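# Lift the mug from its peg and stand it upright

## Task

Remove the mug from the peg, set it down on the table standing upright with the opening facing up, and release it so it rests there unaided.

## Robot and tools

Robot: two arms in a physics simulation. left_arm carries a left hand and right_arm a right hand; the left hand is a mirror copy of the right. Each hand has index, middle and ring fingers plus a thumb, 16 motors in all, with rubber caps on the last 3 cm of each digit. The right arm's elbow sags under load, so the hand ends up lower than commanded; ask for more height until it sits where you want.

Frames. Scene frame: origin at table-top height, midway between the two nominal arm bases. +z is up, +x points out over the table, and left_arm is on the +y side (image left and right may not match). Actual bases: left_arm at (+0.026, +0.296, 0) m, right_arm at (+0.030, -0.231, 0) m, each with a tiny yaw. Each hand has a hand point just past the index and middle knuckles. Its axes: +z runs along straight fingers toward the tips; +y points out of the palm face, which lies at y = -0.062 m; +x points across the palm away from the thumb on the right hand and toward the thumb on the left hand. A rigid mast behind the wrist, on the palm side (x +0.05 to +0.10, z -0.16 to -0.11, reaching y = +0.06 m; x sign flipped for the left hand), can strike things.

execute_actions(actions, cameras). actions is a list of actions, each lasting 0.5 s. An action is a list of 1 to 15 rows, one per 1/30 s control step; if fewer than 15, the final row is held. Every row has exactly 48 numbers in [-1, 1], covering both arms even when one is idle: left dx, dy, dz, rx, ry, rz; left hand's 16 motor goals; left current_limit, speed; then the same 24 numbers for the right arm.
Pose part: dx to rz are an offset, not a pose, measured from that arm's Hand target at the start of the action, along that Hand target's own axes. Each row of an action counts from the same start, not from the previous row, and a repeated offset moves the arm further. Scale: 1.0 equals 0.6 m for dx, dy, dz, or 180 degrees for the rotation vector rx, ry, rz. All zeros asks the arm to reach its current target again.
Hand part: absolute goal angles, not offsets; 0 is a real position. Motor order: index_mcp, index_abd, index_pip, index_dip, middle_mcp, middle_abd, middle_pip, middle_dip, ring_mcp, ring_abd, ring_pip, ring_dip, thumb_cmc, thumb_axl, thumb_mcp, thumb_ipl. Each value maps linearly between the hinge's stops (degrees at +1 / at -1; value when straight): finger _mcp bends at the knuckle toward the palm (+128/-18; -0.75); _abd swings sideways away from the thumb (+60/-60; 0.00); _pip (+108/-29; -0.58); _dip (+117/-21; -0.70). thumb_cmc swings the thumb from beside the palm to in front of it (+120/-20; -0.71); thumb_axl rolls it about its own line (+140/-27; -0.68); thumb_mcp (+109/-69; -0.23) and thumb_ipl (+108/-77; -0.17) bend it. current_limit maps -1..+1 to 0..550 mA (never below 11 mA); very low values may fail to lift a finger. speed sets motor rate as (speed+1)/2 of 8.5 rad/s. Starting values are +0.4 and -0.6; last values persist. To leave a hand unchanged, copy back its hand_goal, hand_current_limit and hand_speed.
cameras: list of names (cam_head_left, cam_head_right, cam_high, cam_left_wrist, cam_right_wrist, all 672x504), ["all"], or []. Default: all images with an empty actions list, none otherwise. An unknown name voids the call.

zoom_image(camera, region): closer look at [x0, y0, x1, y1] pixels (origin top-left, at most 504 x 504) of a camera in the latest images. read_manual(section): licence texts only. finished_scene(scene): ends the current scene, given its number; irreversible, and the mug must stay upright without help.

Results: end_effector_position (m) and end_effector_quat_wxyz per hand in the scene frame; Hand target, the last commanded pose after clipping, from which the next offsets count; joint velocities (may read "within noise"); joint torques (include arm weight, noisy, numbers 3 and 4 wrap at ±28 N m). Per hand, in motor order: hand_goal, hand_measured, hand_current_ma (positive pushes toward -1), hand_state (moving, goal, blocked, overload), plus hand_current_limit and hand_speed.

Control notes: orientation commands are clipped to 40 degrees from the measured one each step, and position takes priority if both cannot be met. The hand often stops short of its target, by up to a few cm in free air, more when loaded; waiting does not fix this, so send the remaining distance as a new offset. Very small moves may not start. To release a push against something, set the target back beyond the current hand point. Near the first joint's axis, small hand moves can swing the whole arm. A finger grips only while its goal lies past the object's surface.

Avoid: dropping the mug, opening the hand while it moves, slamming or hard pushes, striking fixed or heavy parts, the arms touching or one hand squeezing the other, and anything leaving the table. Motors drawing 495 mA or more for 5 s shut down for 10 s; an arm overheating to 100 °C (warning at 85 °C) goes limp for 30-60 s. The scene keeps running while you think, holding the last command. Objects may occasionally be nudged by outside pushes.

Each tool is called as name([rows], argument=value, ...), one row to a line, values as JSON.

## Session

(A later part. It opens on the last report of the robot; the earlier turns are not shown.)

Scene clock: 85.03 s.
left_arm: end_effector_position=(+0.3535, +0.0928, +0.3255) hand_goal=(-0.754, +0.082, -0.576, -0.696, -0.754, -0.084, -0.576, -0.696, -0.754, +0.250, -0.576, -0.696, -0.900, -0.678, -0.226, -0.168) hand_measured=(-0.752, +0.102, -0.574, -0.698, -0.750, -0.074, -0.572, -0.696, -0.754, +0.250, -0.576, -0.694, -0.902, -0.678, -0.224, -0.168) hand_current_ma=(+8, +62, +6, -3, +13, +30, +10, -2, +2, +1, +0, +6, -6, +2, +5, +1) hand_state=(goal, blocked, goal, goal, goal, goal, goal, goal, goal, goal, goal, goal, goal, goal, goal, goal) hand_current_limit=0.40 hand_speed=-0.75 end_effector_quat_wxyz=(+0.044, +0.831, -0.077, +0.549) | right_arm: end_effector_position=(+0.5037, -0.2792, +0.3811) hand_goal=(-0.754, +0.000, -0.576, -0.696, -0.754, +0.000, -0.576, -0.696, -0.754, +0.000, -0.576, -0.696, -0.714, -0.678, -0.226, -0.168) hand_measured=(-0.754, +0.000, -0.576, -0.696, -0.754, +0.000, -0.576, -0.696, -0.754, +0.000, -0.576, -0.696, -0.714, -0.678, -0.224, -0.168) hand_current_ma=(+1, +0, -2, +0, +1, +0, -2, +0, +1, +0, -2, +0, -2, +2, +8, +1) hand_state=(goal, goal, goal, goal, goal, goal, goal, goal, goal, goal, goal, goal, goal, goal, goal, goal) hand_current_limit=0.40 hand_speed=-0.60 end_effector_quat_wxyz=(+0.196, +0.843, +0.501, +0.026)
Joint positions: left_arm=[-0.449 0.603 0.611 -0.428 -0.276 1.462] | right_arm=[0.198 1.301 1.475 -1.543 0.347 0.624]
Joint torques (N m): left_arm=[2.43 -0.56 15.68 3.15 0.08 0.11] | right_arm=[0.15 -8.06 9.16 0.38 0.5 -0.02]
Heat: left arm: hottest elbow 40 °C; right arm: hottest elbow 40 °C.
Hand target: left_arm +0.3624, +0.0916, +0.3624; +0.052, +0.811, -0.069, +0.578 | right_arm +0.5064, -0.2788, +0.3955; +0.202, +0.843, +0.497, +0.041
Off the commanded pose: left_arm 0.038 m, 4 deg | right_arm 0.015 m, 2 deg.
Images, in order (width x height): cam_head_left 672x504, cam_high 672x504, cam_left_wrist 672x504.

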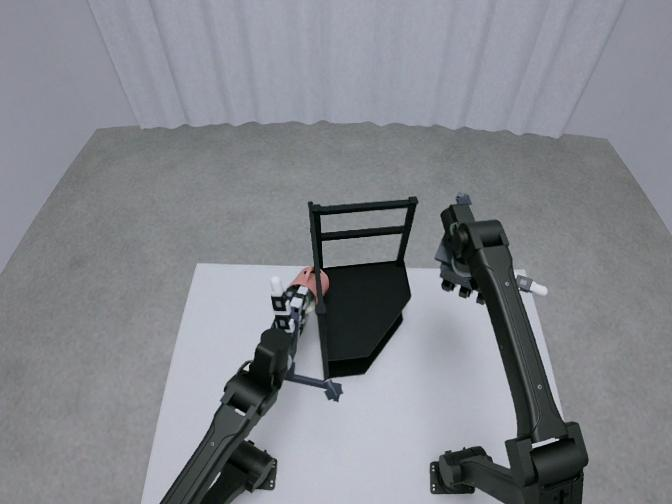

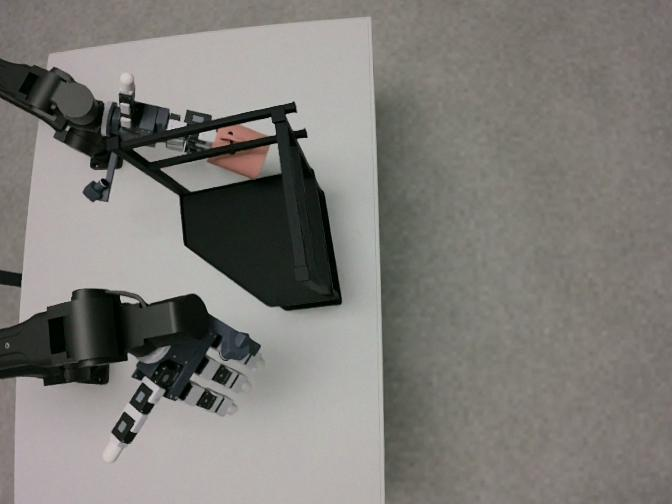

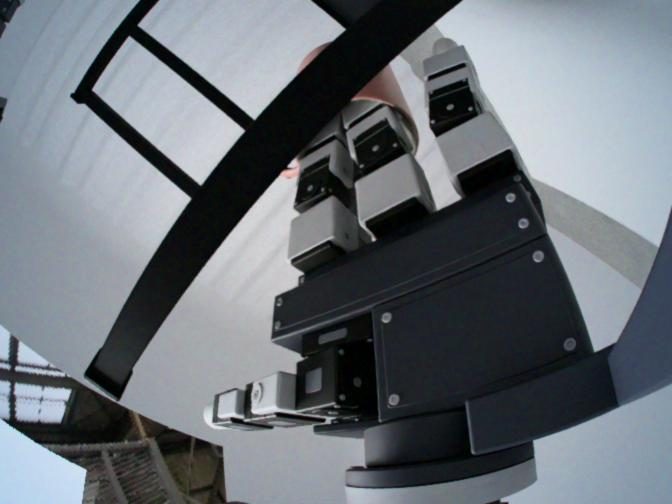

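execute_actions([
  [[0,-0.01,-0.0017,0.031,0,-0.012,-0.754,0.083,-0.576,-0.696,-0.754,-0.083,-0.576,-0.696,-0.754,0.25,-0.576,-0.696,-0.9,-0.678,-0.226,-0.168,0.4,-0.75,0,0,0,0,0,0,-0.754,0,-0.576,-0.696,-0.754,0,-0.576,-0.696,-0.754,0,-0.576,-0.696,-0.714,-0.678,-0.226,-0.168,0.4,-0.6]],
  [[0,-0.01,-0.0017,0.031,0,-0.012,-0.754,0.083,-0.576,-0.696,-0.754,-0.083,-0.576,-0.696,-0.754,0.25,-0.576,-0.696,-0.9,-0.678,-0.226,-0.168,0.4,-0.75,0,0,0,0,0,0,-0.754,0,-0.576,-0.696,-0.754,0,-0.576,-0.696,-0.754,0,-0.576,-0.696,-0.714,-0.678,-0.226,-0.168,0.4,-0.6]],
], cameras=["cam_head_left","cam_high","cam_left_wrist"])

zoom_image(camera="cam_head_left", region=[240, 230, 360, 330])

zoom_image(camera="cam_high", region=[140, 100, 290, 212])

zoom_image(camera="cam_left_wrist", region=[200, 0, 500, 200])

Scene clock: 87.77 s.
left_arm: end_effector_position=(+0.3603, +0.1051, +0.3327) hand_goal=(-0.754, +0.082, -0.576, -0.696, -0.754, -0.084, -0.576, -0.696, -0.754, +0.250, -0.576, -0.696, -0.900, -0.678, -0.226, -0.168) hand_measured=(-0.746, +0.098, -0.570, -0.698, -0.744, -0.084, -0.574, -0.696, -0.752, +0.250, -0.576, -0.694, -0.902, -0.678, -0.224, -0.168) hand_current_ma=(+29, +49, +16, -3, +32, +0, +9, -2, +3, +1, +0, +6, -6, +2, +5, +1) hand_state=(goal, goal, goal, goal, goal, goal, goal, goal, goal, goal, goal, goal, goal, goal, goal, goal) hand_current_limit=0.40 hand_speed=-0.75 end_effector_quat_wxyz=(-0.015, +0.823, +0.006, +0.567) | right_arm: end_effector_position=(+0.5037, -0.2792, +0.3811) hand_goal=(-0.754, +0.000, -0.576, -0.696, -0.754, +0.000, -0.576, -0.696, -0.754, +0.000, -0.576, -0.696, -0.714, -0.678, -0.226, -0.168) hand_measured=(-0.754, +0.000, -0.576, -0.696, -0.754, +0.000, -0.576, -0.696, -0.754, +0.000, -0.576, -0.696, -0.714, -0.678, -0.224, -0.168) hand_current_ma=(+1, +0, -2, +0, +1, +0, -2, +0, +1, +0, -2, +0, -2, +2, +8, +1) hand_state=(goal, goal, goal, goal, goal, goal, goal, goal, goal, goal, goal, goal, goal, goal, goal, goal) hand_current_limit=0.40 hand_speed=-0.60 end_effector_quat_wxyz=(+0.196, +0.843, +0.501, +0.026)
Joint positions: left_arm=[-0.579 0.599 0.616 -0.459 -0.588 1.332] | right_arm=[0.198 1.301 1.475 -1.543 0.347 0.624]
Joint torques (N m): left_arm=[0.5 -0.21 15.87 1.28 -0.77 -0.11] | right_arm=[-0.44 -9.05 9.42 0.44 0.47 0.03]
Heat: left arm: hottest elbow 40 °C; right arm: hottest elbow 40 °C.
Hand target: left_arm +0.3619, +0.1037, +0.3629; -0.005, +0.814, +0.018, +0.580 | right_arm +0.5064, -0.2788, +0.3955; +0.202, +0.843, +0.497, +0.041
Off the commanded pose: left_arm 0.030 m, 2 deg | right_arm 0.015 m, 2 deg.
Images, in order (width x height): cam_head_left 672x504, cam_high 672x504, cam_left_wrist 672x504.

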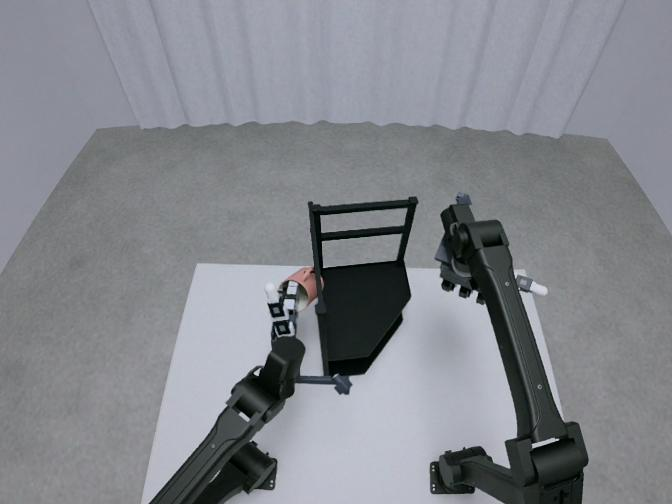

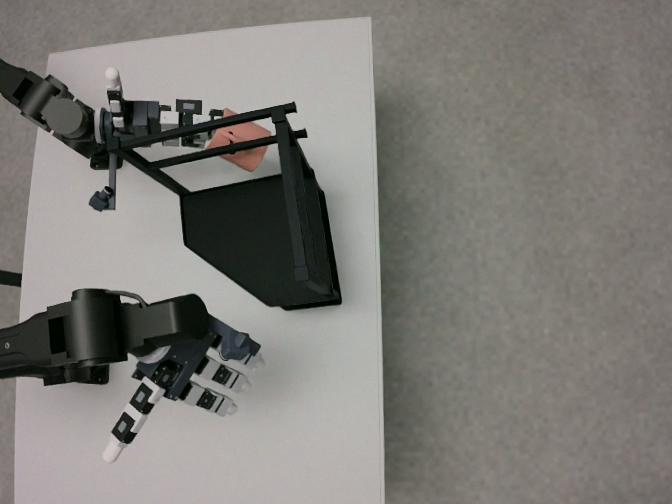

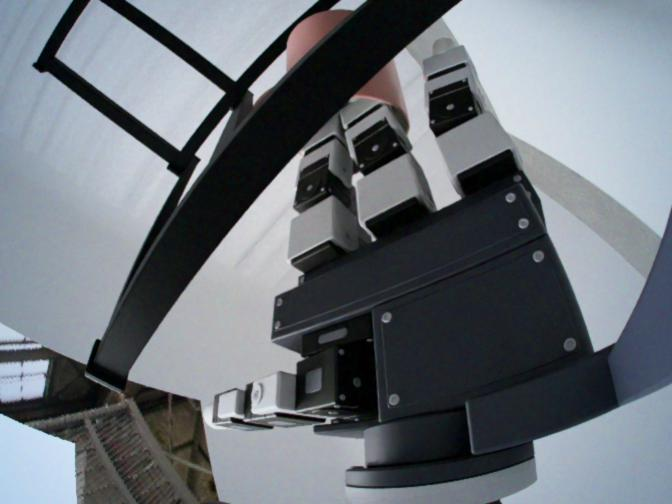

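Scaled by 4.200.

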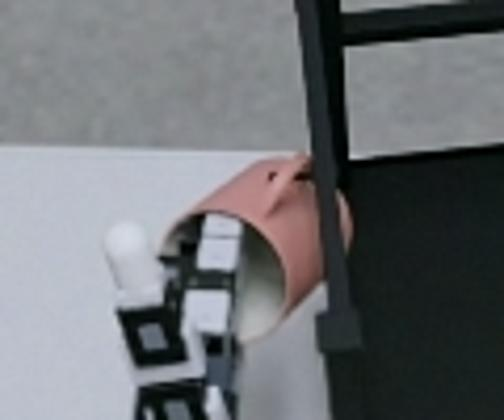

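Scaled by 3.360.

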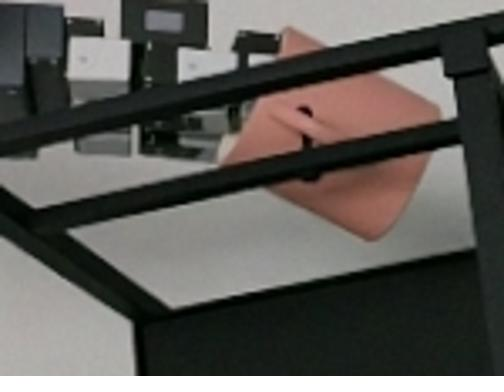

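Scaled by 1.680 from the camera's 672x504 image, which has a finer 960x720 frame.

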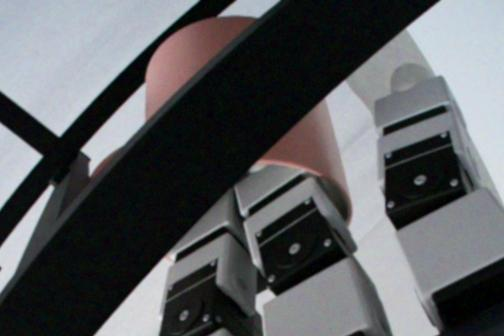

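execute_actions([
  [[-0.0067,-0.024,-0.0201,-0.0577,-0.0008,0.0199,-0.754,0.083,-0.576,-0.696,-0.754,-0.083,-0.576,-0.696,-0.754,0.25,-0.576,-0.696,-0.9,-0.678,-0.226,-0.168,0.4,-0.75,0,0,0,0,0,0,-0.754,0,-0.576,-0.696,-0.754,0,-0.576,-0.696,-0.754,0,-0.576,-0.696,-0.714,-0.678,-0.226,-0.168,0.4,-0.6]],
  [[-0.008,-0.0195,-0.024,-0.0577,-0.0008,0.0199,-0.754,0.083,-0.576,-0.696,-0.754,-0.083,-0.576,-0.696,-0.754,0.25,-0.576,-0.696,-0.9,-0.678,-0.226,-0.168,0.4,-0.75,0,0,0,0,0,0,-0.754,0,-0.576,-0.696,-0.754,0,-0.576,-0.696,-0.754,0,-0.576,-0.696,-0.714,-0.678,-0.226,-0.168,0.4,-0.6]],
  [[-0.0092,-0.0143,-0.0272,-0.0577,-0.0008,0.0199,-0.754,0.083,-0.576,-0.696,-0.754,-0.083,-0.576,-0.696,-0.754,0.25,-0.576,-0.696,-0.9,-0.678,-0.226,-0.168,0.4,-0.75,0,0,0,0,0,0,-0.754,0,-0.576,-0.696,-0.754,0,-0.576,-0.696,-0.754,0,-0.576,-0.696,-0.714,-0.678,-0.226,-0.168,0.4,-0.6]],
], cameras=["cam_head_left","cam_high","cam_left_wrist"])

zoom_image(camera="cam_head_left", region=[240, 230, 360, 330])

zoom_image(camera="cam_high", region=[140, 100, 290, 212])

zoom_image(camera="cam_left_wrist", region=[200, 0, 500, 200])

Scene clock: 91.20 s.
left_arm: end_effector_position=(+0.3169, +0.1420, +0.3434) hand_goal=(-0.754, +0.082, -0.576, -0.696, -0.754, -0.084, -0.576, -0.696, -0.754, +0.250, -0.576, -0.696, -0.900, -0.678, -0.226, -0.168) hand_measured=(-0.752, +0.088, -0.578, -0.696, -0.748, -0.082, -0.574, -0.696, -0.754, +0.252, -0.576, -0.694, -0.902, -0.678, -0.224, -0.168) hand_current_ma=(+5, +14, -5, -1, +23, +5, +7, -2, +2, +3, +0, +6, -5, +2, +5, +1) hand_state=(goal, goal, goal, goal, goal, goal, goal, goal, goal, goal, goal, goal, goal, goal, goal, goal) hand_current_limit=0.40 hand_speed=-0.75 end_effector_quat_wxyz=(+0.168, +0.792, -0.212, +0.548) | right_arm: end_effector_position=(+0.5037, -0.2792, +0.3811) hand_goal=(-0.754, +0.000, -0.576, -0.696, -0.754, +0.000, -0.576, -0.696, -0.754, +0.000, -0.576, -0.696, -0.714, -0.678, -0.226, -0.168) hand_measured=(-0.754, +0.000, -0.576, -0.696, -0.754, +0.000, -0.576, -0.696, -0.754, +0.000, -0.576, -0.696, -0.714, -0.678, -0.224, -0.168) hand_current_ma=(+1, +0, -2, +0, +1, +0, -2, +0, +1, +0, -2, +0, -2, +2, +8, +1) hand_state=(goal, goal, goal, goal, goal, goal, goal, goal, goal, goal, goal, goal, goal, goal, goal, goal) hand_current_limit=0.40 hand_speed=-0.60 end_effector_quat_wxyz=(+0.196, +0.843, +0.501, +0.026)
Joint positions: left_arm=[0.07 0.573 0.615 -0.46 0.565 1.769] | right_arm=[0.198 1.301 1.475 -1.543 0.347 0.624]
Joint torques (N m): left_arm=[2.49 1.44 15.41 1.42 0.51 0.11] | right_arm=[-0.32 -9.23 9.35 0.35 0.49 -0.02]
Heat: left arm: hottest elbow 40 °C; right arm: hottest elbow 40 °C.
Hand target: left_arm +0.3223, +0.1455, +0.3630; +0.160, +0.786, -0.214, +0.557 | right_arm +0.5064, -0.2788, +0.3955; +0.202, +0.843, +0.497, +0.041
Off the commanded pose: left_arm 0.021 m, 2 deg | right_arm 0.015 m, 2 deg.
Images, in order (width x height): cam_head_left 672x504, cam_high 672x504, cam_left_wrist 672x504.

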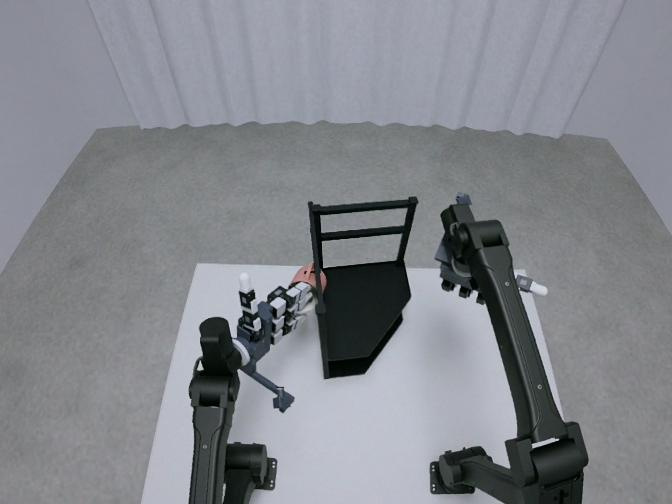

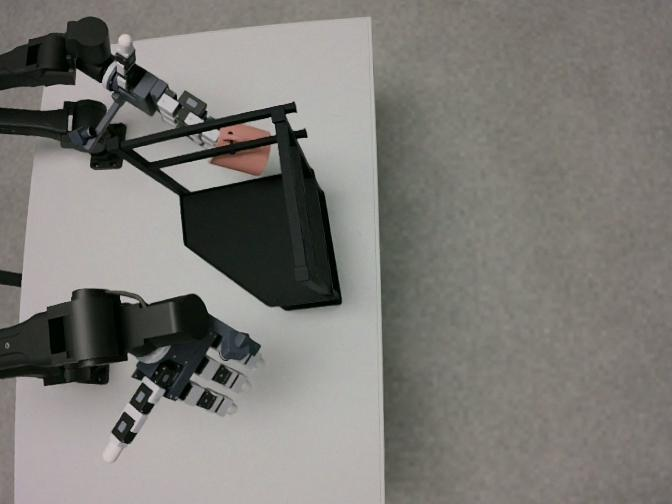

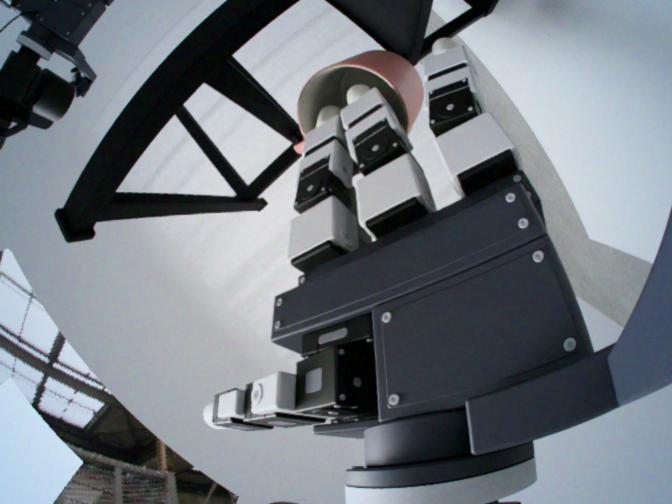

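Scaled by 4.200.

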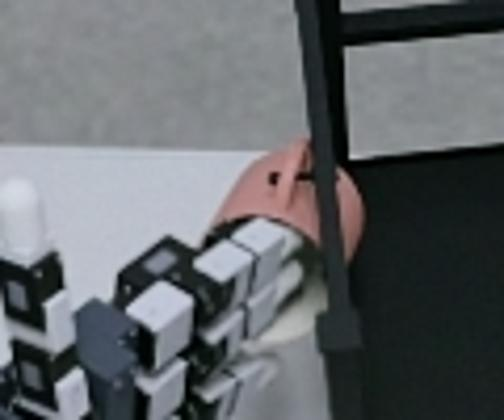

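Scaled by 3.360.

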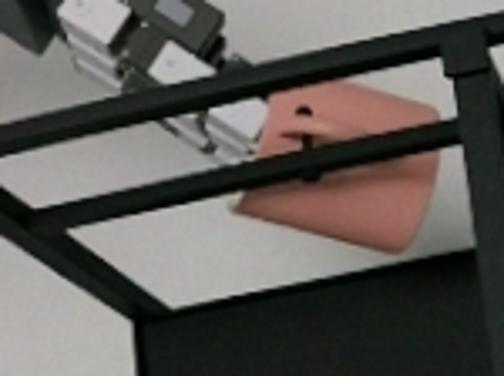

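Scaled by 1.680 from the camera's 672x504 image, which has a finer 960x720 frame.

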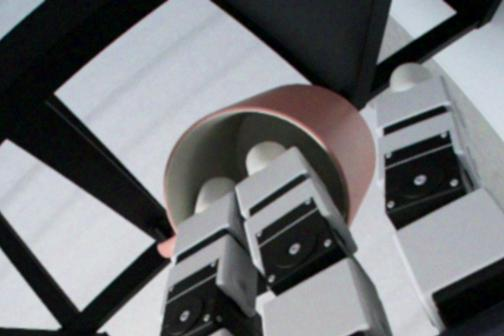

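execute_actions([
  [[0.003,0,0.04,0,0,0,-0.754,0.083,-0.576,-0.696,-0.754,-0.083,-0.576,-0.696,-0.754,0.25,-0.576,-0.696,-0.9,-0.678,-0.226,-0.168,0.4,-0.75,0,0,0,0,0,0,-0.754,0,-0.576,-0.696,-0.754,0,-0.576,-0.696,-0.754,0,-0.576,-0.696,-0.714,-0.678,-0.226,-0.168,0.4,-0.6]],
  [[0.003,-0.005,0.04,0,0,0,-0.754,0.083,-0.576,-0.696,-0.754,-0.083,-0.576,-0.696,-0.754,0.25,-0.576,-0.696,-0.9,-0.678,-0.226,-0.168,0.4,-0.75,0,0,0,0,0,0,-0.754,0,-0.576,-0.696,-0.754,0,-0.576,-0.696,-0.754,0,-0.576,-0.696,-0.714,-0.678,-0.226,-0.168,0.4,-0.6]],
], cameras=["cam_head_left","cam_high","cam_left_wrist"])

zoom_image(camera="cam_head_left", region=[240, 230, 360, 330])

zoom_image(camera="cam_high", region=[140, 100, 290, 212])

zoom_image(camera="cam_left_wrist", region=[200, 0, 500, 200])

Scene clock: 93.27 s.
left_arm: end_effector_position=(+0.3228, +0.1335, +0.3440) hand_goal=(-0.754, +0.082, -0.576, -0.696, -0.754, -0.084, -0.576, -0.696, -0.754, +0.250, -0.576, -0.696, -0.900, -0.678, -0.226, -0.168) hand_measured=(-0.742, +0.166, -0.652, -0.692, -0.764, -0.022, -0.580, -0.696, -0.754, +0.252, -0.576, -0.694, -0.902, -0.678, -0.224, -0.168) hand_current_ma=(+40, +309, -317, +11, -32, +222, -10, -2, +2, +3, +0, +6, -5, +2, +5, +1) hand_state=(goal, blocked, blocked, goal, goal, blocked, goal, goal, goal, goal, goal, goal, goal, goal, goal, goal) hand_current_limit=0.40 hand_speed=-0.75 end_effector_quat_wxyz=(+0.160, +0.786, -0.221, +0.555) | right_arm: end_effector_position=(+0.5037, -0.2792, +0.3811) hand_goal=(-0.754, +0.000, -0.576, -0.696, -0.754, +0.000, -0.576, -0.696, -0.754, +0.000, -0.576, -0.696, -0.714, -0.678, -0.226, -0.168) hand_measured=(-0.754, +0.000, -0.576, -0.696, -0.754, +0.000, -0.576, -0.696, -0.754, +0.000, -0.576, -0.696, -0.714, -0.678, -0.224, -0.168) hand_current_ma=(+1, +0, -2, +0, +1, +0, -2, +0, +1, +0, -2, +0, -2, +2, +8, +1) hand_state=(goal, goal, goal, goal, goal, goal, goal, goal, goal, goal, goal, goal, goal, goal, goal, goal) hand_current_limit=0.40 hand_speed=-0.60 end_effector_quat_wxyz=(+0.196, +0.843, +0.501, +0.026)
Joint positions: left_arm=[0.025 0.591 0.619 -0.422 0.521 1.769] | right_arm=[0.198 1.301 1.475 -1.543 0.347 0.624]
Joint torques (N m): left_arm=[-1.55 8.18 15.06 4.86 -1.12 -0.27] | right_arm=[-0.38 -9.05 9.1 0.25 0.48 0]
Heat: left arm: hottest elbow 40 °C; right arm: hottest elbow 40 °C.
Hand target: left_arm +0.3636, +0.1240, +0.3506; +0.160, +0.786, -0.214, +0.557 | right_arm +0.5064, -0.2788, +0.3955; +0.202, +0.843, +0.497, +0.041
Off the commanded pose: left_arm 0.042 m, 1 deg | right_arm 0.015 m, 2 deg.
Images, in order (width x height): cam_head_left 672x504, cam_high 672x504, cam_left_wrist 672x504.

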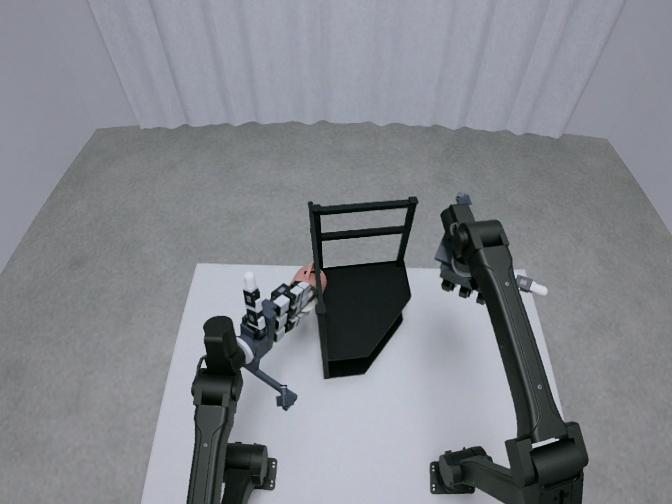

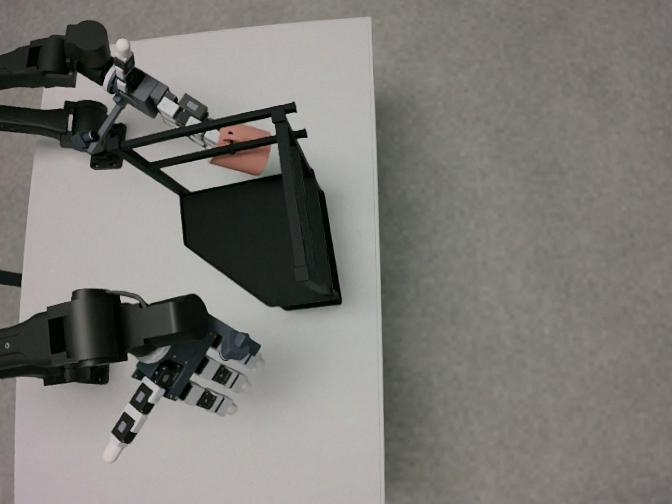

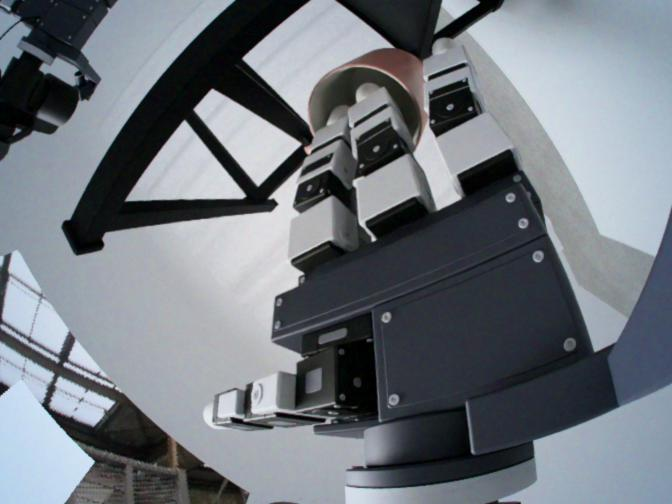

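Scaled by 4.200.

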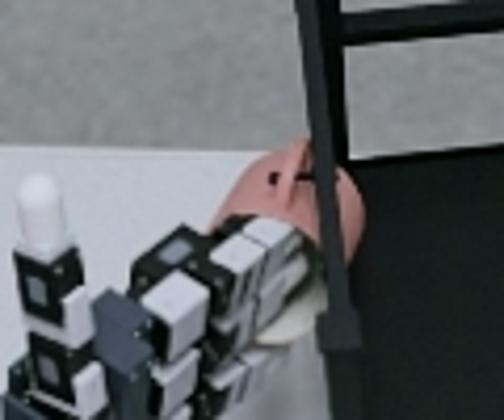

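Scaled by 3.360.

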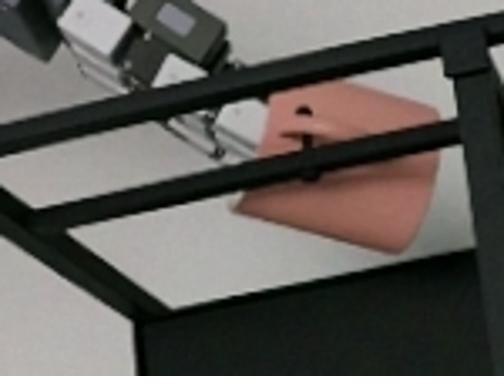

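Scaled by 1.680 from the camera's 672x504 image, which has a finer 960x720 frame.

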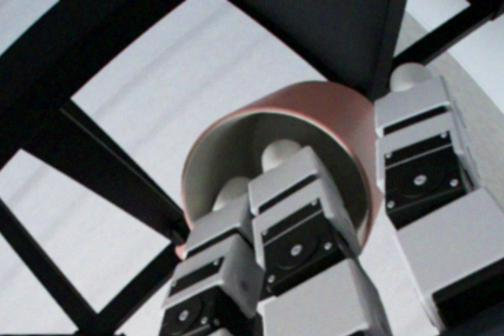

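execute_actions([
  [[0,0.005,-0.06,0,0,0,-0.754,0.083,-0.576,-0.696,-0.754,-0.083,-0.576,-0.696,-0.754,0.25,-0.576,-0.696,-0.9,-0.678,-0.226,-0.168,0.4,-0.75,0,0,0,0,0,0,-0.754,0,-0.576,-0.696,-0.754,0,-0.576,-0.696,-0.754,0,-0.576,-0.696,-0.714,-0.678,-0.226,-0.168,0.4,-0.6]],
  [[-0.022,0,0,0,0,0,-0.754,0.083,-0.576,-0.696,-0.754,-0.083,-0.576,-0.696,-0.754,0.25,-0.576,-0.696,-0.9,-0.678,-0.226,-0.168,0.4,-0.75,0,0,0,0,0,0,-0.754,0,-0.576,-0.696,-0.754,0,-0.576,-0.696,-0.754,0,-0.576,-0.696,-0.714,-0.678,-0.226,-0.168,0.4,-0.6]],
], cameras=["cam_head_left","cam_high","cam_left_wrist"])

zoom_image(camera="cam_head_left", region=[240, 230, 360, 330])

zoom_image(camera="cam_high", region=[140, 100, 290, 212])

zoom_image(camera="cam_left_wrist", region=[200, 0, 500, 200])

Scene clock: 95.07 s.
left_arm: end_effector_position=(+0.3202, +0.1371, +0.3446) hand_goal=(-0.754, +0.082, -0.576, -0.696, -0.754, -0.084, -0.576, -0.696, -0.754, +0.250, -0.576, -0.696, -0.900, -0.678, -0.226, -0.168) hand_measured=(-0.752, +0.146, -0.622, -0.692, -0.754, -0.040, -0.578, -0.696, -0.754, +0.252, -0.576, -0.694, -0.902, -0.678, -0.224, -0.168) hand_current_ma=(+9, +229, -182, +15, +0, +150, -4, -2, +2, +3, +0, +6, -5, +2, +5, +1) hand_state=(goal, blocked, blocked, goal, goal, blocked, goal, goal, goal, goal, goal, goal, goal, goal, goal, goal) hand_current_limit=0.40 hand_speed=-0.75 end_effector_quat_wxyz=(+0.166, +0.787, -0.220, +0.552) | right_arm: end_effector_position=(+0.5037, -0.2792, +0.3811) hand_goal=(-0.754, +0.000, -0.576, -0.696, -0.754, +0.000, -0.576, -0.696, -0.754, +0.000, -0.576, -0.696, -0.714, -0.678, -0.226, -0.168) hand_measured=(-0.754, +0.000, -0.576, -0.696, -0.754, +0.000, -0.576, -0.696, -0.754, +0.000, -0.576, -0.696, -0.714, -0.678, -0.224, -0.168) hand_current_ma=(+1, +0, -2, +0, +1, +0, -2, +0, +1, +0, -2, +0, -2, +2, +8, +1) hand_state=(goal, goal, goal, goal, goal, goal, goal, goal, goal, goal, goal, goal, goal, goal, goal, goal) hand_current_limit=0.40 hand_speed=-0.60 end_effector_quat_wxyz=(+0.196, +0.843, +0.501, +0.026)
Joint positions: left_arm=[0.048 0.588 0.619 -0.435 0.552 1.771] | right_arm=[0.198 1.301 1.475 -1.543 0.347 0.624]
Joint torques (N m): left_arm=[2.49 1.67 12.78 2.4 0.11 -0.01] | right_arm=[-0.56 -9.23 9.18 0.39 0.49 -0.04]
Heat: left arm: hottest elbow 41 °C; right arm: hottest elbow 40 °C.
Hand target: left_arm +0.3293, +0.1412, +0.3499; +0.160, +0.786, -0.214, +0.557 | right_arm +0.5064, -0.2788, +0.3955; +0.202, +0.843, +0.497, +0.041
Off the commanded pose: left_arm 0.011 m, 1 deg | right_arm 0.015 m, 2 deg.
Images, in order (width x height): cam_head_left 672x504, cam_high 672x504, cam_left_wrist 672x504.

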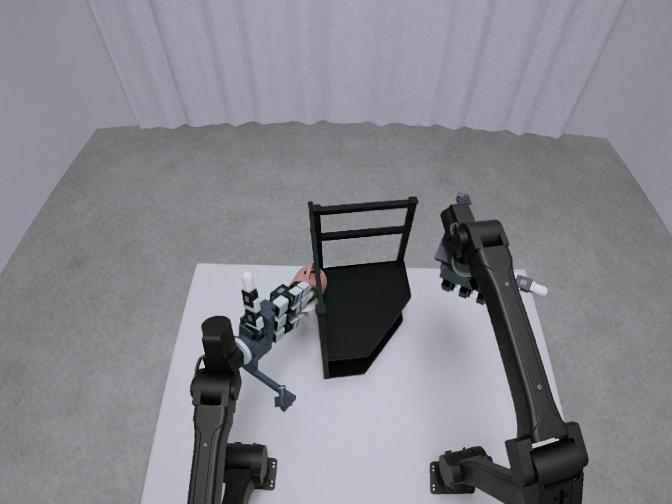

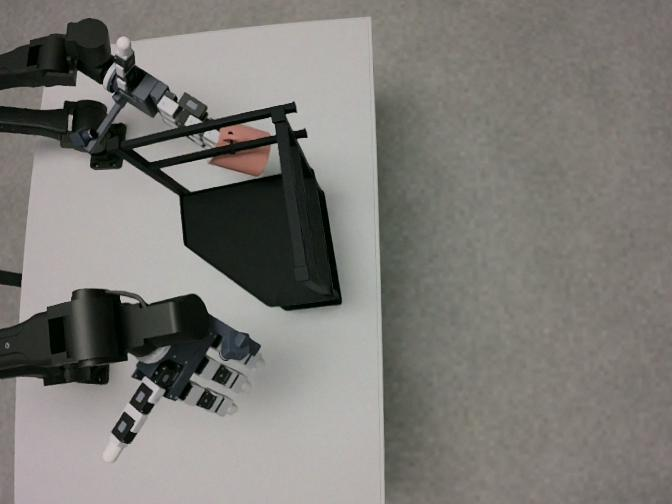

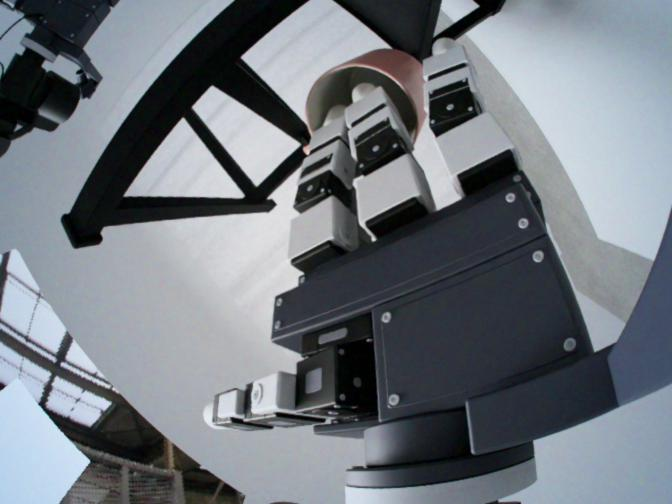

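Scaled by 4.200.

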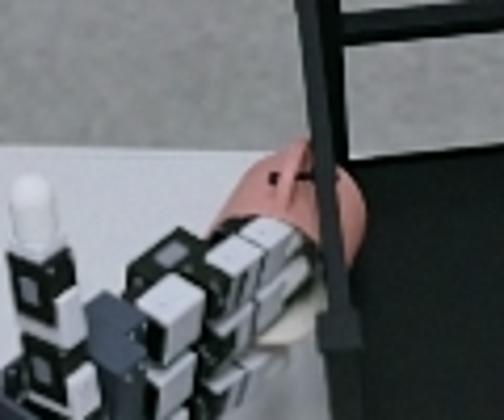

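Scaled by 3.360.

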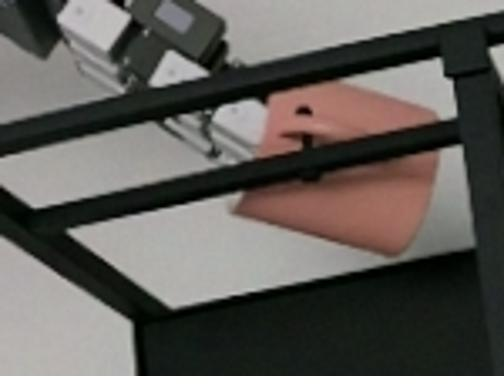

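Scaled by 1.680 from the camera's 672x504 image, which has a finer 960x720 frame.

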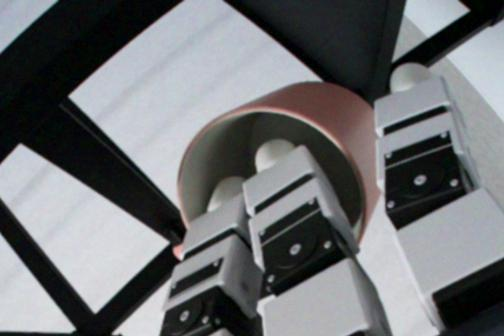

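execute_actions([
  [[-0.03,0,0,0,0,0,-0.754,0.083,-0.576,-0.696,-0.754,-0.083,-0.576,-0.696,-0.754,0.25,-0.576,-0.696,-0.9,-0.678,-0.226,-0.168,0.4,-0.75,0,0,0,0,0,0,-0.754,0,-0.576,-0.696,-0.754,0,-0.576,-0.696,-0.754,0,-0.576,-0.696,-0.714,-0.678,-0.226,-0.168,0.4,-0.6]],
], cameras=["cam_left_wrist"])

zoom_image(camera="cam_left_wrist", region=[200, 0, 500, 200])

Scene clock: 96.20 s.
left_arm: end_effector_position=(+0.3185, +0.1393, +0.3396) hand_goal=(-0.754, +0.082, -0.576, -0.696, -0.754, -0.084, -0.576, -0.696, -0.754, +0.250, -0.576, -0.696, -0.900, -0.678, -0.226, -0.168) hand_measured=(-0.748, +0.096, -0.594, -0.694, -0.752, -0.076, -0.578, -0.696, -0.754, +0.252, -0.576, -0.694, -0.902, -0.678, -0.224, -0.168) hand_current_ma=(+17, +44, -60, +8, +4, +22, -3, -2, +2, +3, +0, +6, -5, +2, +5, +1) hand_state=(goal, goal, goal, goal, goal, goal, goal, goal, goal, goal, goal, goal, goal, goal, goal, goal) hand_current_limit=0.40 hand_speed=-0.75 end_effector_quat_wxyz=(+0.166, +0.784, -0.220, +0.557) | right_arm: end_effector_position=(+0.5037, -0.2792, +0.3811) hand_goal=(-0.754, +0.000, -0.576, -0.696, -0.754, +0.000, -0.576, -0.696, -0.754, +0.000, -0.576, -0.696, -0.714, -0.678, -0.226, -0.168) hand_measured=(-0.754, +0.000, -0.576, -0.696, -0.754, +0.000, -0.576, -0.696, -0.754, +0.000, -0.576, -0.696, -0.714, -0.678, -0.224, -0.168) hand_current_ma=(+1, +0, -2, +0, +1, +0, -2, +0, +1, +0, -2, +0, -2, +2, +8, +1) hand_state=(goal, goal, goal, goal, goal, goal, goal, goal, goal, goal, goal, goal, goal, goal, goal, goal) hand_current_limit=0.40 hand_speed=-0.60 end_effector_quat_wxyz=(+0.196, +0.843, +0.501, +0.026)
Joint positions: left_arm=[0.06 0.578 0.598 -0.415 0.563 1.774] | right_arm=[0.198 1.301 1.475 -1.543 0.347 0.624]
Joint torques (N m): left_arm=[2.67 0.38 10.33 2.62 0.19 0.02] | right_arm=[0.5 -8.7 9.25 0.12 0.5 0.05]
Heat: left arm: hottest elbow 41 °C; right arm: hottest elbow 40 °C.
Hand target: left_arm +0.3241, +0.1440, +0.3331; +0.160, +0.786, -0.214, +0.557 | right_arm +0.5064, -0.2788, +0.3955; +0.202, +0.843, +0.497, +0.041
Off the commanded pose: left_arm 0.010 m, 1 deg | right_arm 0.015 m, 2 deg.
Images, in order (width x height): cam_left_wrist 672x504.

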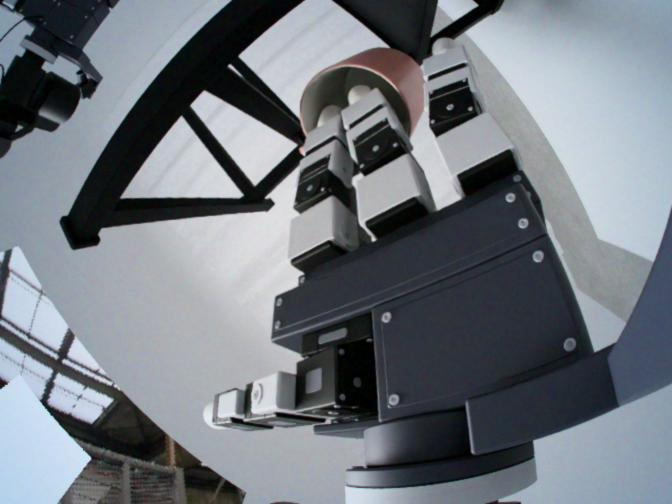

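Scaled by 1.680 from the camera's 672x504 image, which has a finer 960x720 frame.

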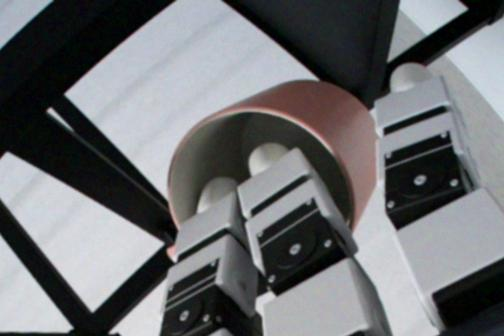

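execute_actions([
  [[-0.012,0,0.02,0.0315,0,-0.0109,-0.754,0.083,-0.576,-0.696,-0.754,-0.083,-0.576,-0.696,-0.754,0.25,-0.576,-0.696,-0.9,-0.678,-0.226,-0.168,0.4,-0.75,0,0,0,0,0,0,-0.754,0,-0.576,-0.696,-0.754,0,-0.576,-0.696,-0.754,0,-0.576,-0.696,-0.714,-0.678,-0.226,-0.168,0.4,-0.6]],
  [[0,0,0.03,0,0,0,-0.754,0.083,-0.576,-0.696,-0.754,-0.083,-0.576,-0.696,-0.754,0.25,-0.576,-0.696,-0.9,-0.678,-0.226,-0.168,0.4,-0.75,0,0,0,0,0,0,-0.754,0,-0.576,-0.696,-0.754,0,-0.576,-0.696,-0.754,0,-0.576,-0.696,-0.714,-0.678,-0.226,-0.168,0.4,-0.6]],
], cameras=["cam_left_wrist","cam_high","cam_head_left"])

zoom_image(camera="cam_left_wrist", region=[200, 0, 500, 200])

zoom_image(camera="cam_high", region=[140, 100, 290, 212])

Scene clock: 98.03 s.
left_arm: end_effector_position=(+0.3255, +0.1333, +0.3334) hand_goal=(-0.754, +0.082, -0.576, -0.696, -0.754, -0.084, -0.576, -0.696, -0.754, +0.250, -0.576, -0.696, -0.900, -0.678, -0.226, -0.168) hand_measured=(-0.722, +0.110, -0.610, -0.694, -0.754, -0.074, -0.574, -0.696, -0.754, +0.252, -0.576, -0.694, -0.902, -0.678, -0.224, -0.168) hand_current_ma=(+126, +92, -129, +7, +2, +31, +5, -2, +2, +3, +0, +6, -5, +2, +5, +1) hand_state=(blocked, blocked, blocked, goal, goal, goal, goal, goal, goal, goal, goal, goal, goal, goal, goal, goal) hand_current_limit=0.40 hand_speed=-0.75 end_effector_quat_wxyz=(+0.126, +0.779, -0.193, +0.583) | right_arm: end_effector_position=(+0.5037, -0.2792, +0.3811) hand_goal=(-0.754, +0.000, -0.576, -0.696, -0.754, +0.000, -0.576, -0.696, -0.754, +0.000, -0.576, -0.696, -0.714, -0.678, -0.226, -0.168) hand_measured=(-0.754, +0.000, -0.576, -0.696, -0.754, +0.000, -0.576, -0.696, -0.754, +0.000, -0.576, -0.696, -0.714, -0.678, -0.224, -0.168) hand_current_ma=(+1, +0, -2, +0, +1, +0, -2, +0, +1, +0, -2, +0, -2, +2, +8, +1) hand_state=(goal, goal, goal, goal, goal, goal, goal, goal, goal, goal, goal, goal, goal, goal, goal, goal) hand_current_limit=0.40 hand_speed=-0.60 end_effector_quat_wxyz=(+0.196, +0.843, +0.501, +0.026)
Joint positions: left_arm=[-0.03 0.534 0.549 -0.332 0.384 1.722] | right_arm=[0.198 1.301 1.475 -1.543 0.347 0.624]
Joint torques (N m): left_arm=[0.67 5.54 10.52 3.21 -0.98 -0.37] | right_arm=[-0.38 -8.7 9.18 0.29 0.49 0.03]
Heat: left arm: hottest elbow 41 °C; right arm: hottest elbow 40 °C.
Hand target: left_arm +0.3470, +0.1320, +0.3163; +0.130, +0.797, -0.173, +0.564 | right_arm +0.5064, -0.2788, +0.3955; +0.202, +0.843, +0.497, +0.041
Off the commanded pose: left_arm 0.027 m, 4 deg | right_arm 0.015 m, 2 deg.
Images, in order (width x height): cam_head_left 672x504, cam_high 672x504, cam_left_wrist 672x504.

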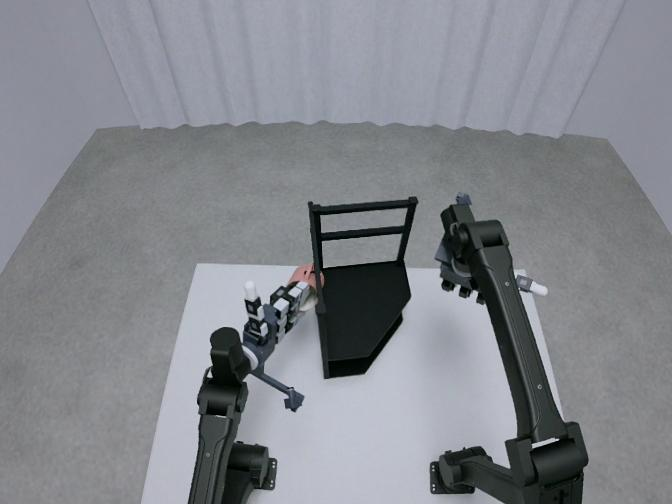

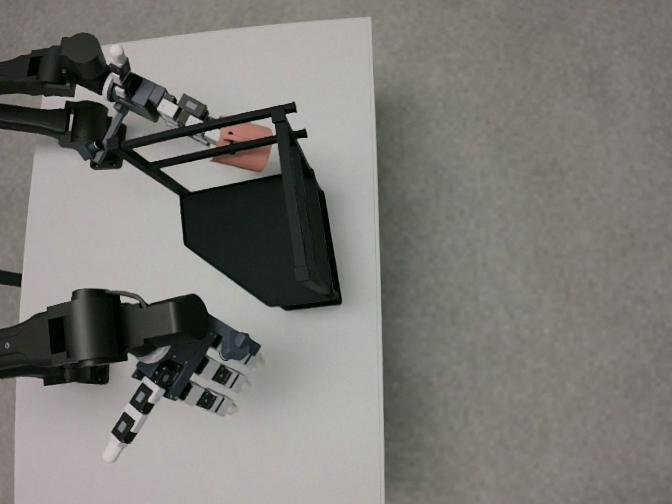

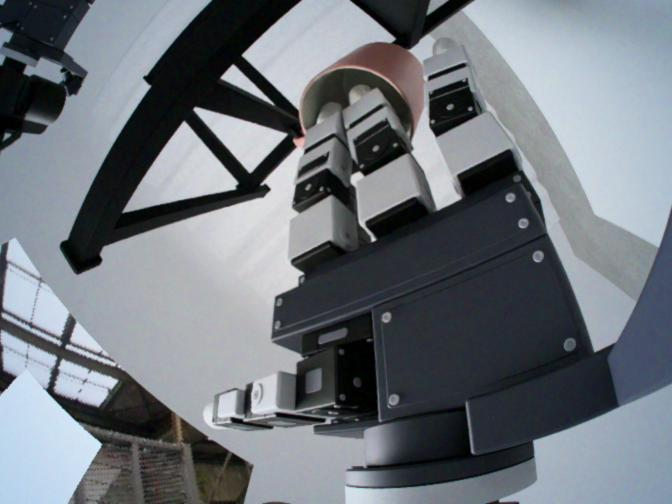

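Scaled by 1.680 from the camera's 672x504 image, which has a finer 960x720 frame.

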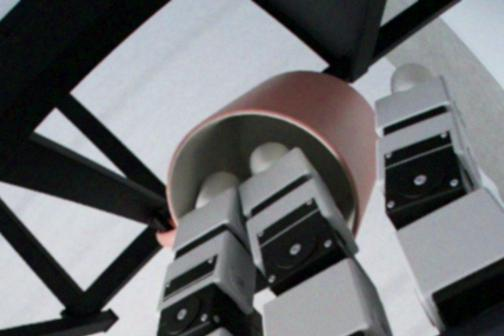

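Scaled by 3.360.

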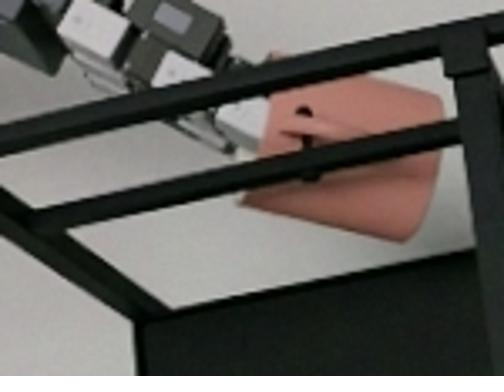

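execute_actions([
  [[0,0,-0.05,0,0,0,-0.754,0.083,-0.576,-0.696,-0.754,-0.083,-0.576,-0.696,-0.754,0.25,-0.576,-0.696,-0.9,-0.678,-0.226,-0.168,0.4,-0.75,0,0,0,0,0,0,-0.754,0,-0.576,-0.696,-0.754,0,-0.576,-0.696,-0.754,0,-0.576,-0.696,-0.714,-0.678,-0.226,-0.168,0.4,-0.6]],
  [[-0.025,0,0,0,0,0,-0.754,0.083,-0.576,-0.696,-0.754,-0.083,-0.576,-0.696,-0.754,0.25,-0.576,-0.696,-0.9,-0.678,-0.226,-0.168,0.4,-0.75,0,0,0,0,0,0,-0.754,0,-0.576,-0.696,-0.754,0,-0.576,-0.696,-0.754,0,-0.576,-0.696,-0.714,-0.678,-0.226,-0.168,0.4,-0.6]],
], cameras=["cam_left_wrist","cam_high","cam_head_left"])

zoom_image(camera="cam_left_wrist", region=[200, 0, 500, 200])

zoom_image(camera="cam_high", region=[140, 100, 290, 212])

zoom_image(camera="cam_head_left", region=[240, 230, 360, 330])

Scene clock: 101.20 s.
left_arm: end_effector_position=(+0.3145, +0.1397, +0.3241) hand_goal=(-0.754, +0.082, -0.576, -0.696, -0.754, -0.084, -0.576, -0.696, -0.754, +0.250, -0.576, -0.696, -0.900, -0.678, -0.226, -0.168) hand_measured=(-0.752, +0.084, -0.578, -0.694, -0.734, -0.100, -0.566, -0.696, -0.754, +0.252, -0.576, -0.694, -0.902, -0.678, -0.224, -0.168) hand_current_ma=(+8, +3, -4, +7, +78, -46, +31, -2, +2, +4, +0, +6, -5, +2, +5, +1) hand_state=(goal, goal, goal, goal, blocked, goal, goal, goal, goal, goal, goal, goal, goal, goal, goal, goal) hand_current_limit=0.40 hand_speed=-0.75 end_effector_quat_wxyz=(+0.134, +0.787, -0.185, +0.573) | right_arm: end_effector_position=(+0.5037, -0.2792, +0.3811) hand_goal=(-0.754, +0.000, -0.576, -0.696, -0.754, +0.000, -0.576, -0.696, -0.754, +0.000, -0.576, -0.696, -0.714, -0.678, -0.226, -0.168) hand_measured=(-0.754, +0.000, -0.576, -0.696, -0.754, +0.000, -0.576, -0.696, -0.754, +0.000, -0.576, -0.696, -0.714, -0.678, -0.224, -0.168) hand_current_ma=(+1, +0, -2, +0, +1, +0, -2, +0, +1, +0, -2, +0, -2, +2, +8, +1) hand_state=(goal, goal, goal, goal, goal, goal, goal, goal, goal, goal, goal, goal, goal, goal, goal, goal) hand_current_limit=0.40 hand_speed=-0.60 end_effector_quat_wxyz=(+0.196, +0.843, +0.501, +0.026)
Joint positions: left_arm=[0.004 0.492 0.522 -0.373 0.418 1.715] | right_arm=[0.198 1.301 1.475 -1.543 0.347 0.624]
Joint torques (N m): left_arm=[3.14 1.03 9.95 1.76 0.11 -0.02] | right_arm=[0.21 -9.23 9.2 0.34 0.49 -0.02]
Heat: left arm: hottest elbow 40 °C; right arm: hottest elbow 40 °C.
Hand target: left_arm +0.3168, +0.1460, +0.3121; +0.130, +0.797, -0.173, +0.565 | right_arm +0.5064, -0.2788, +0.3955; +0.202, +0.843, +0.497, +0.041
Off the commanded pose: left_arm 0.014 m, 2 deg | right_arm 0.015 m, 2 deg.
Images, in order (width x height): cam_head_left 672x504, cam_high 672x504, cam_left_wrist 672x504.

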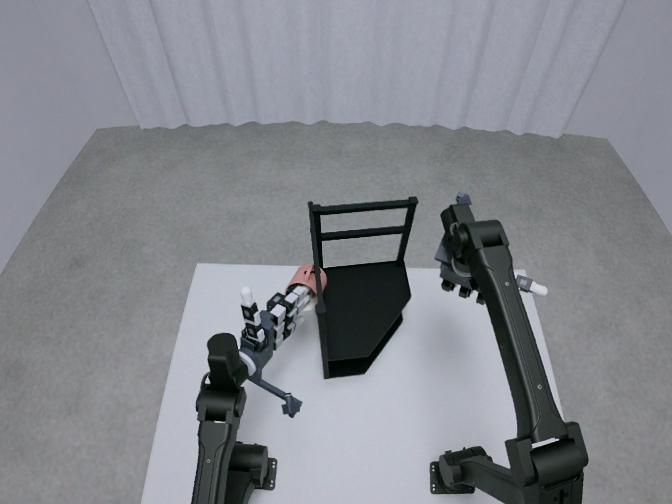

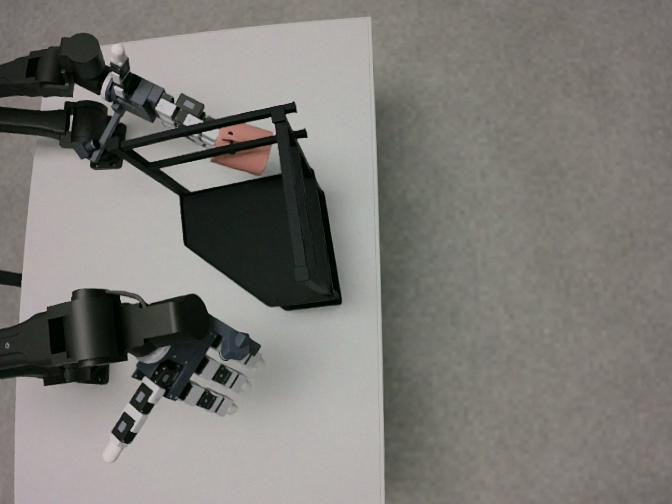

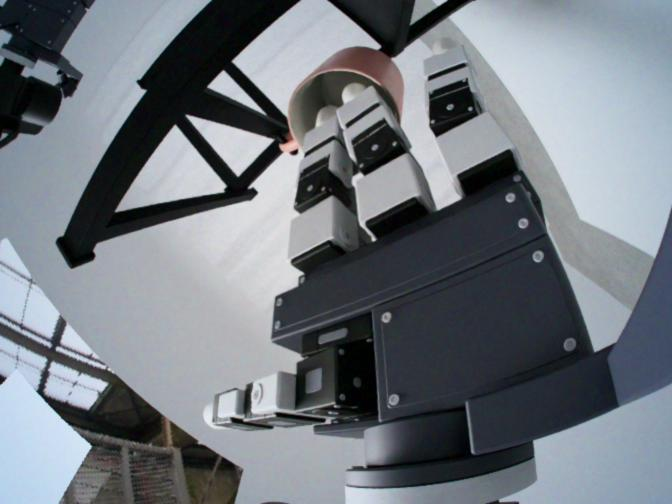

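Scaled by 1.680 from the camera's 672x504 image, which has a finer 960x720 frame.

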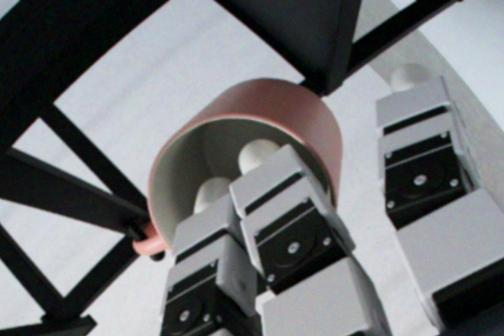

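Scaled by 3.360.

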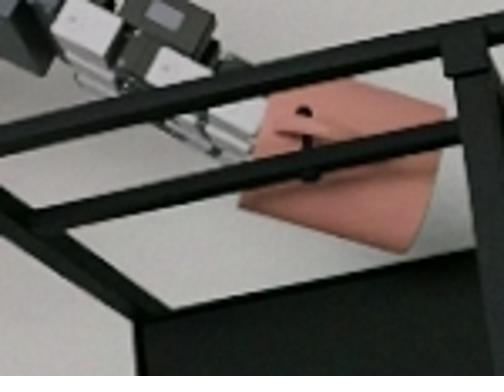

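Scaled by 4.200.

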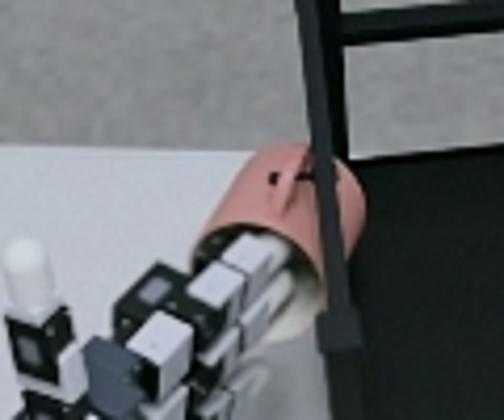

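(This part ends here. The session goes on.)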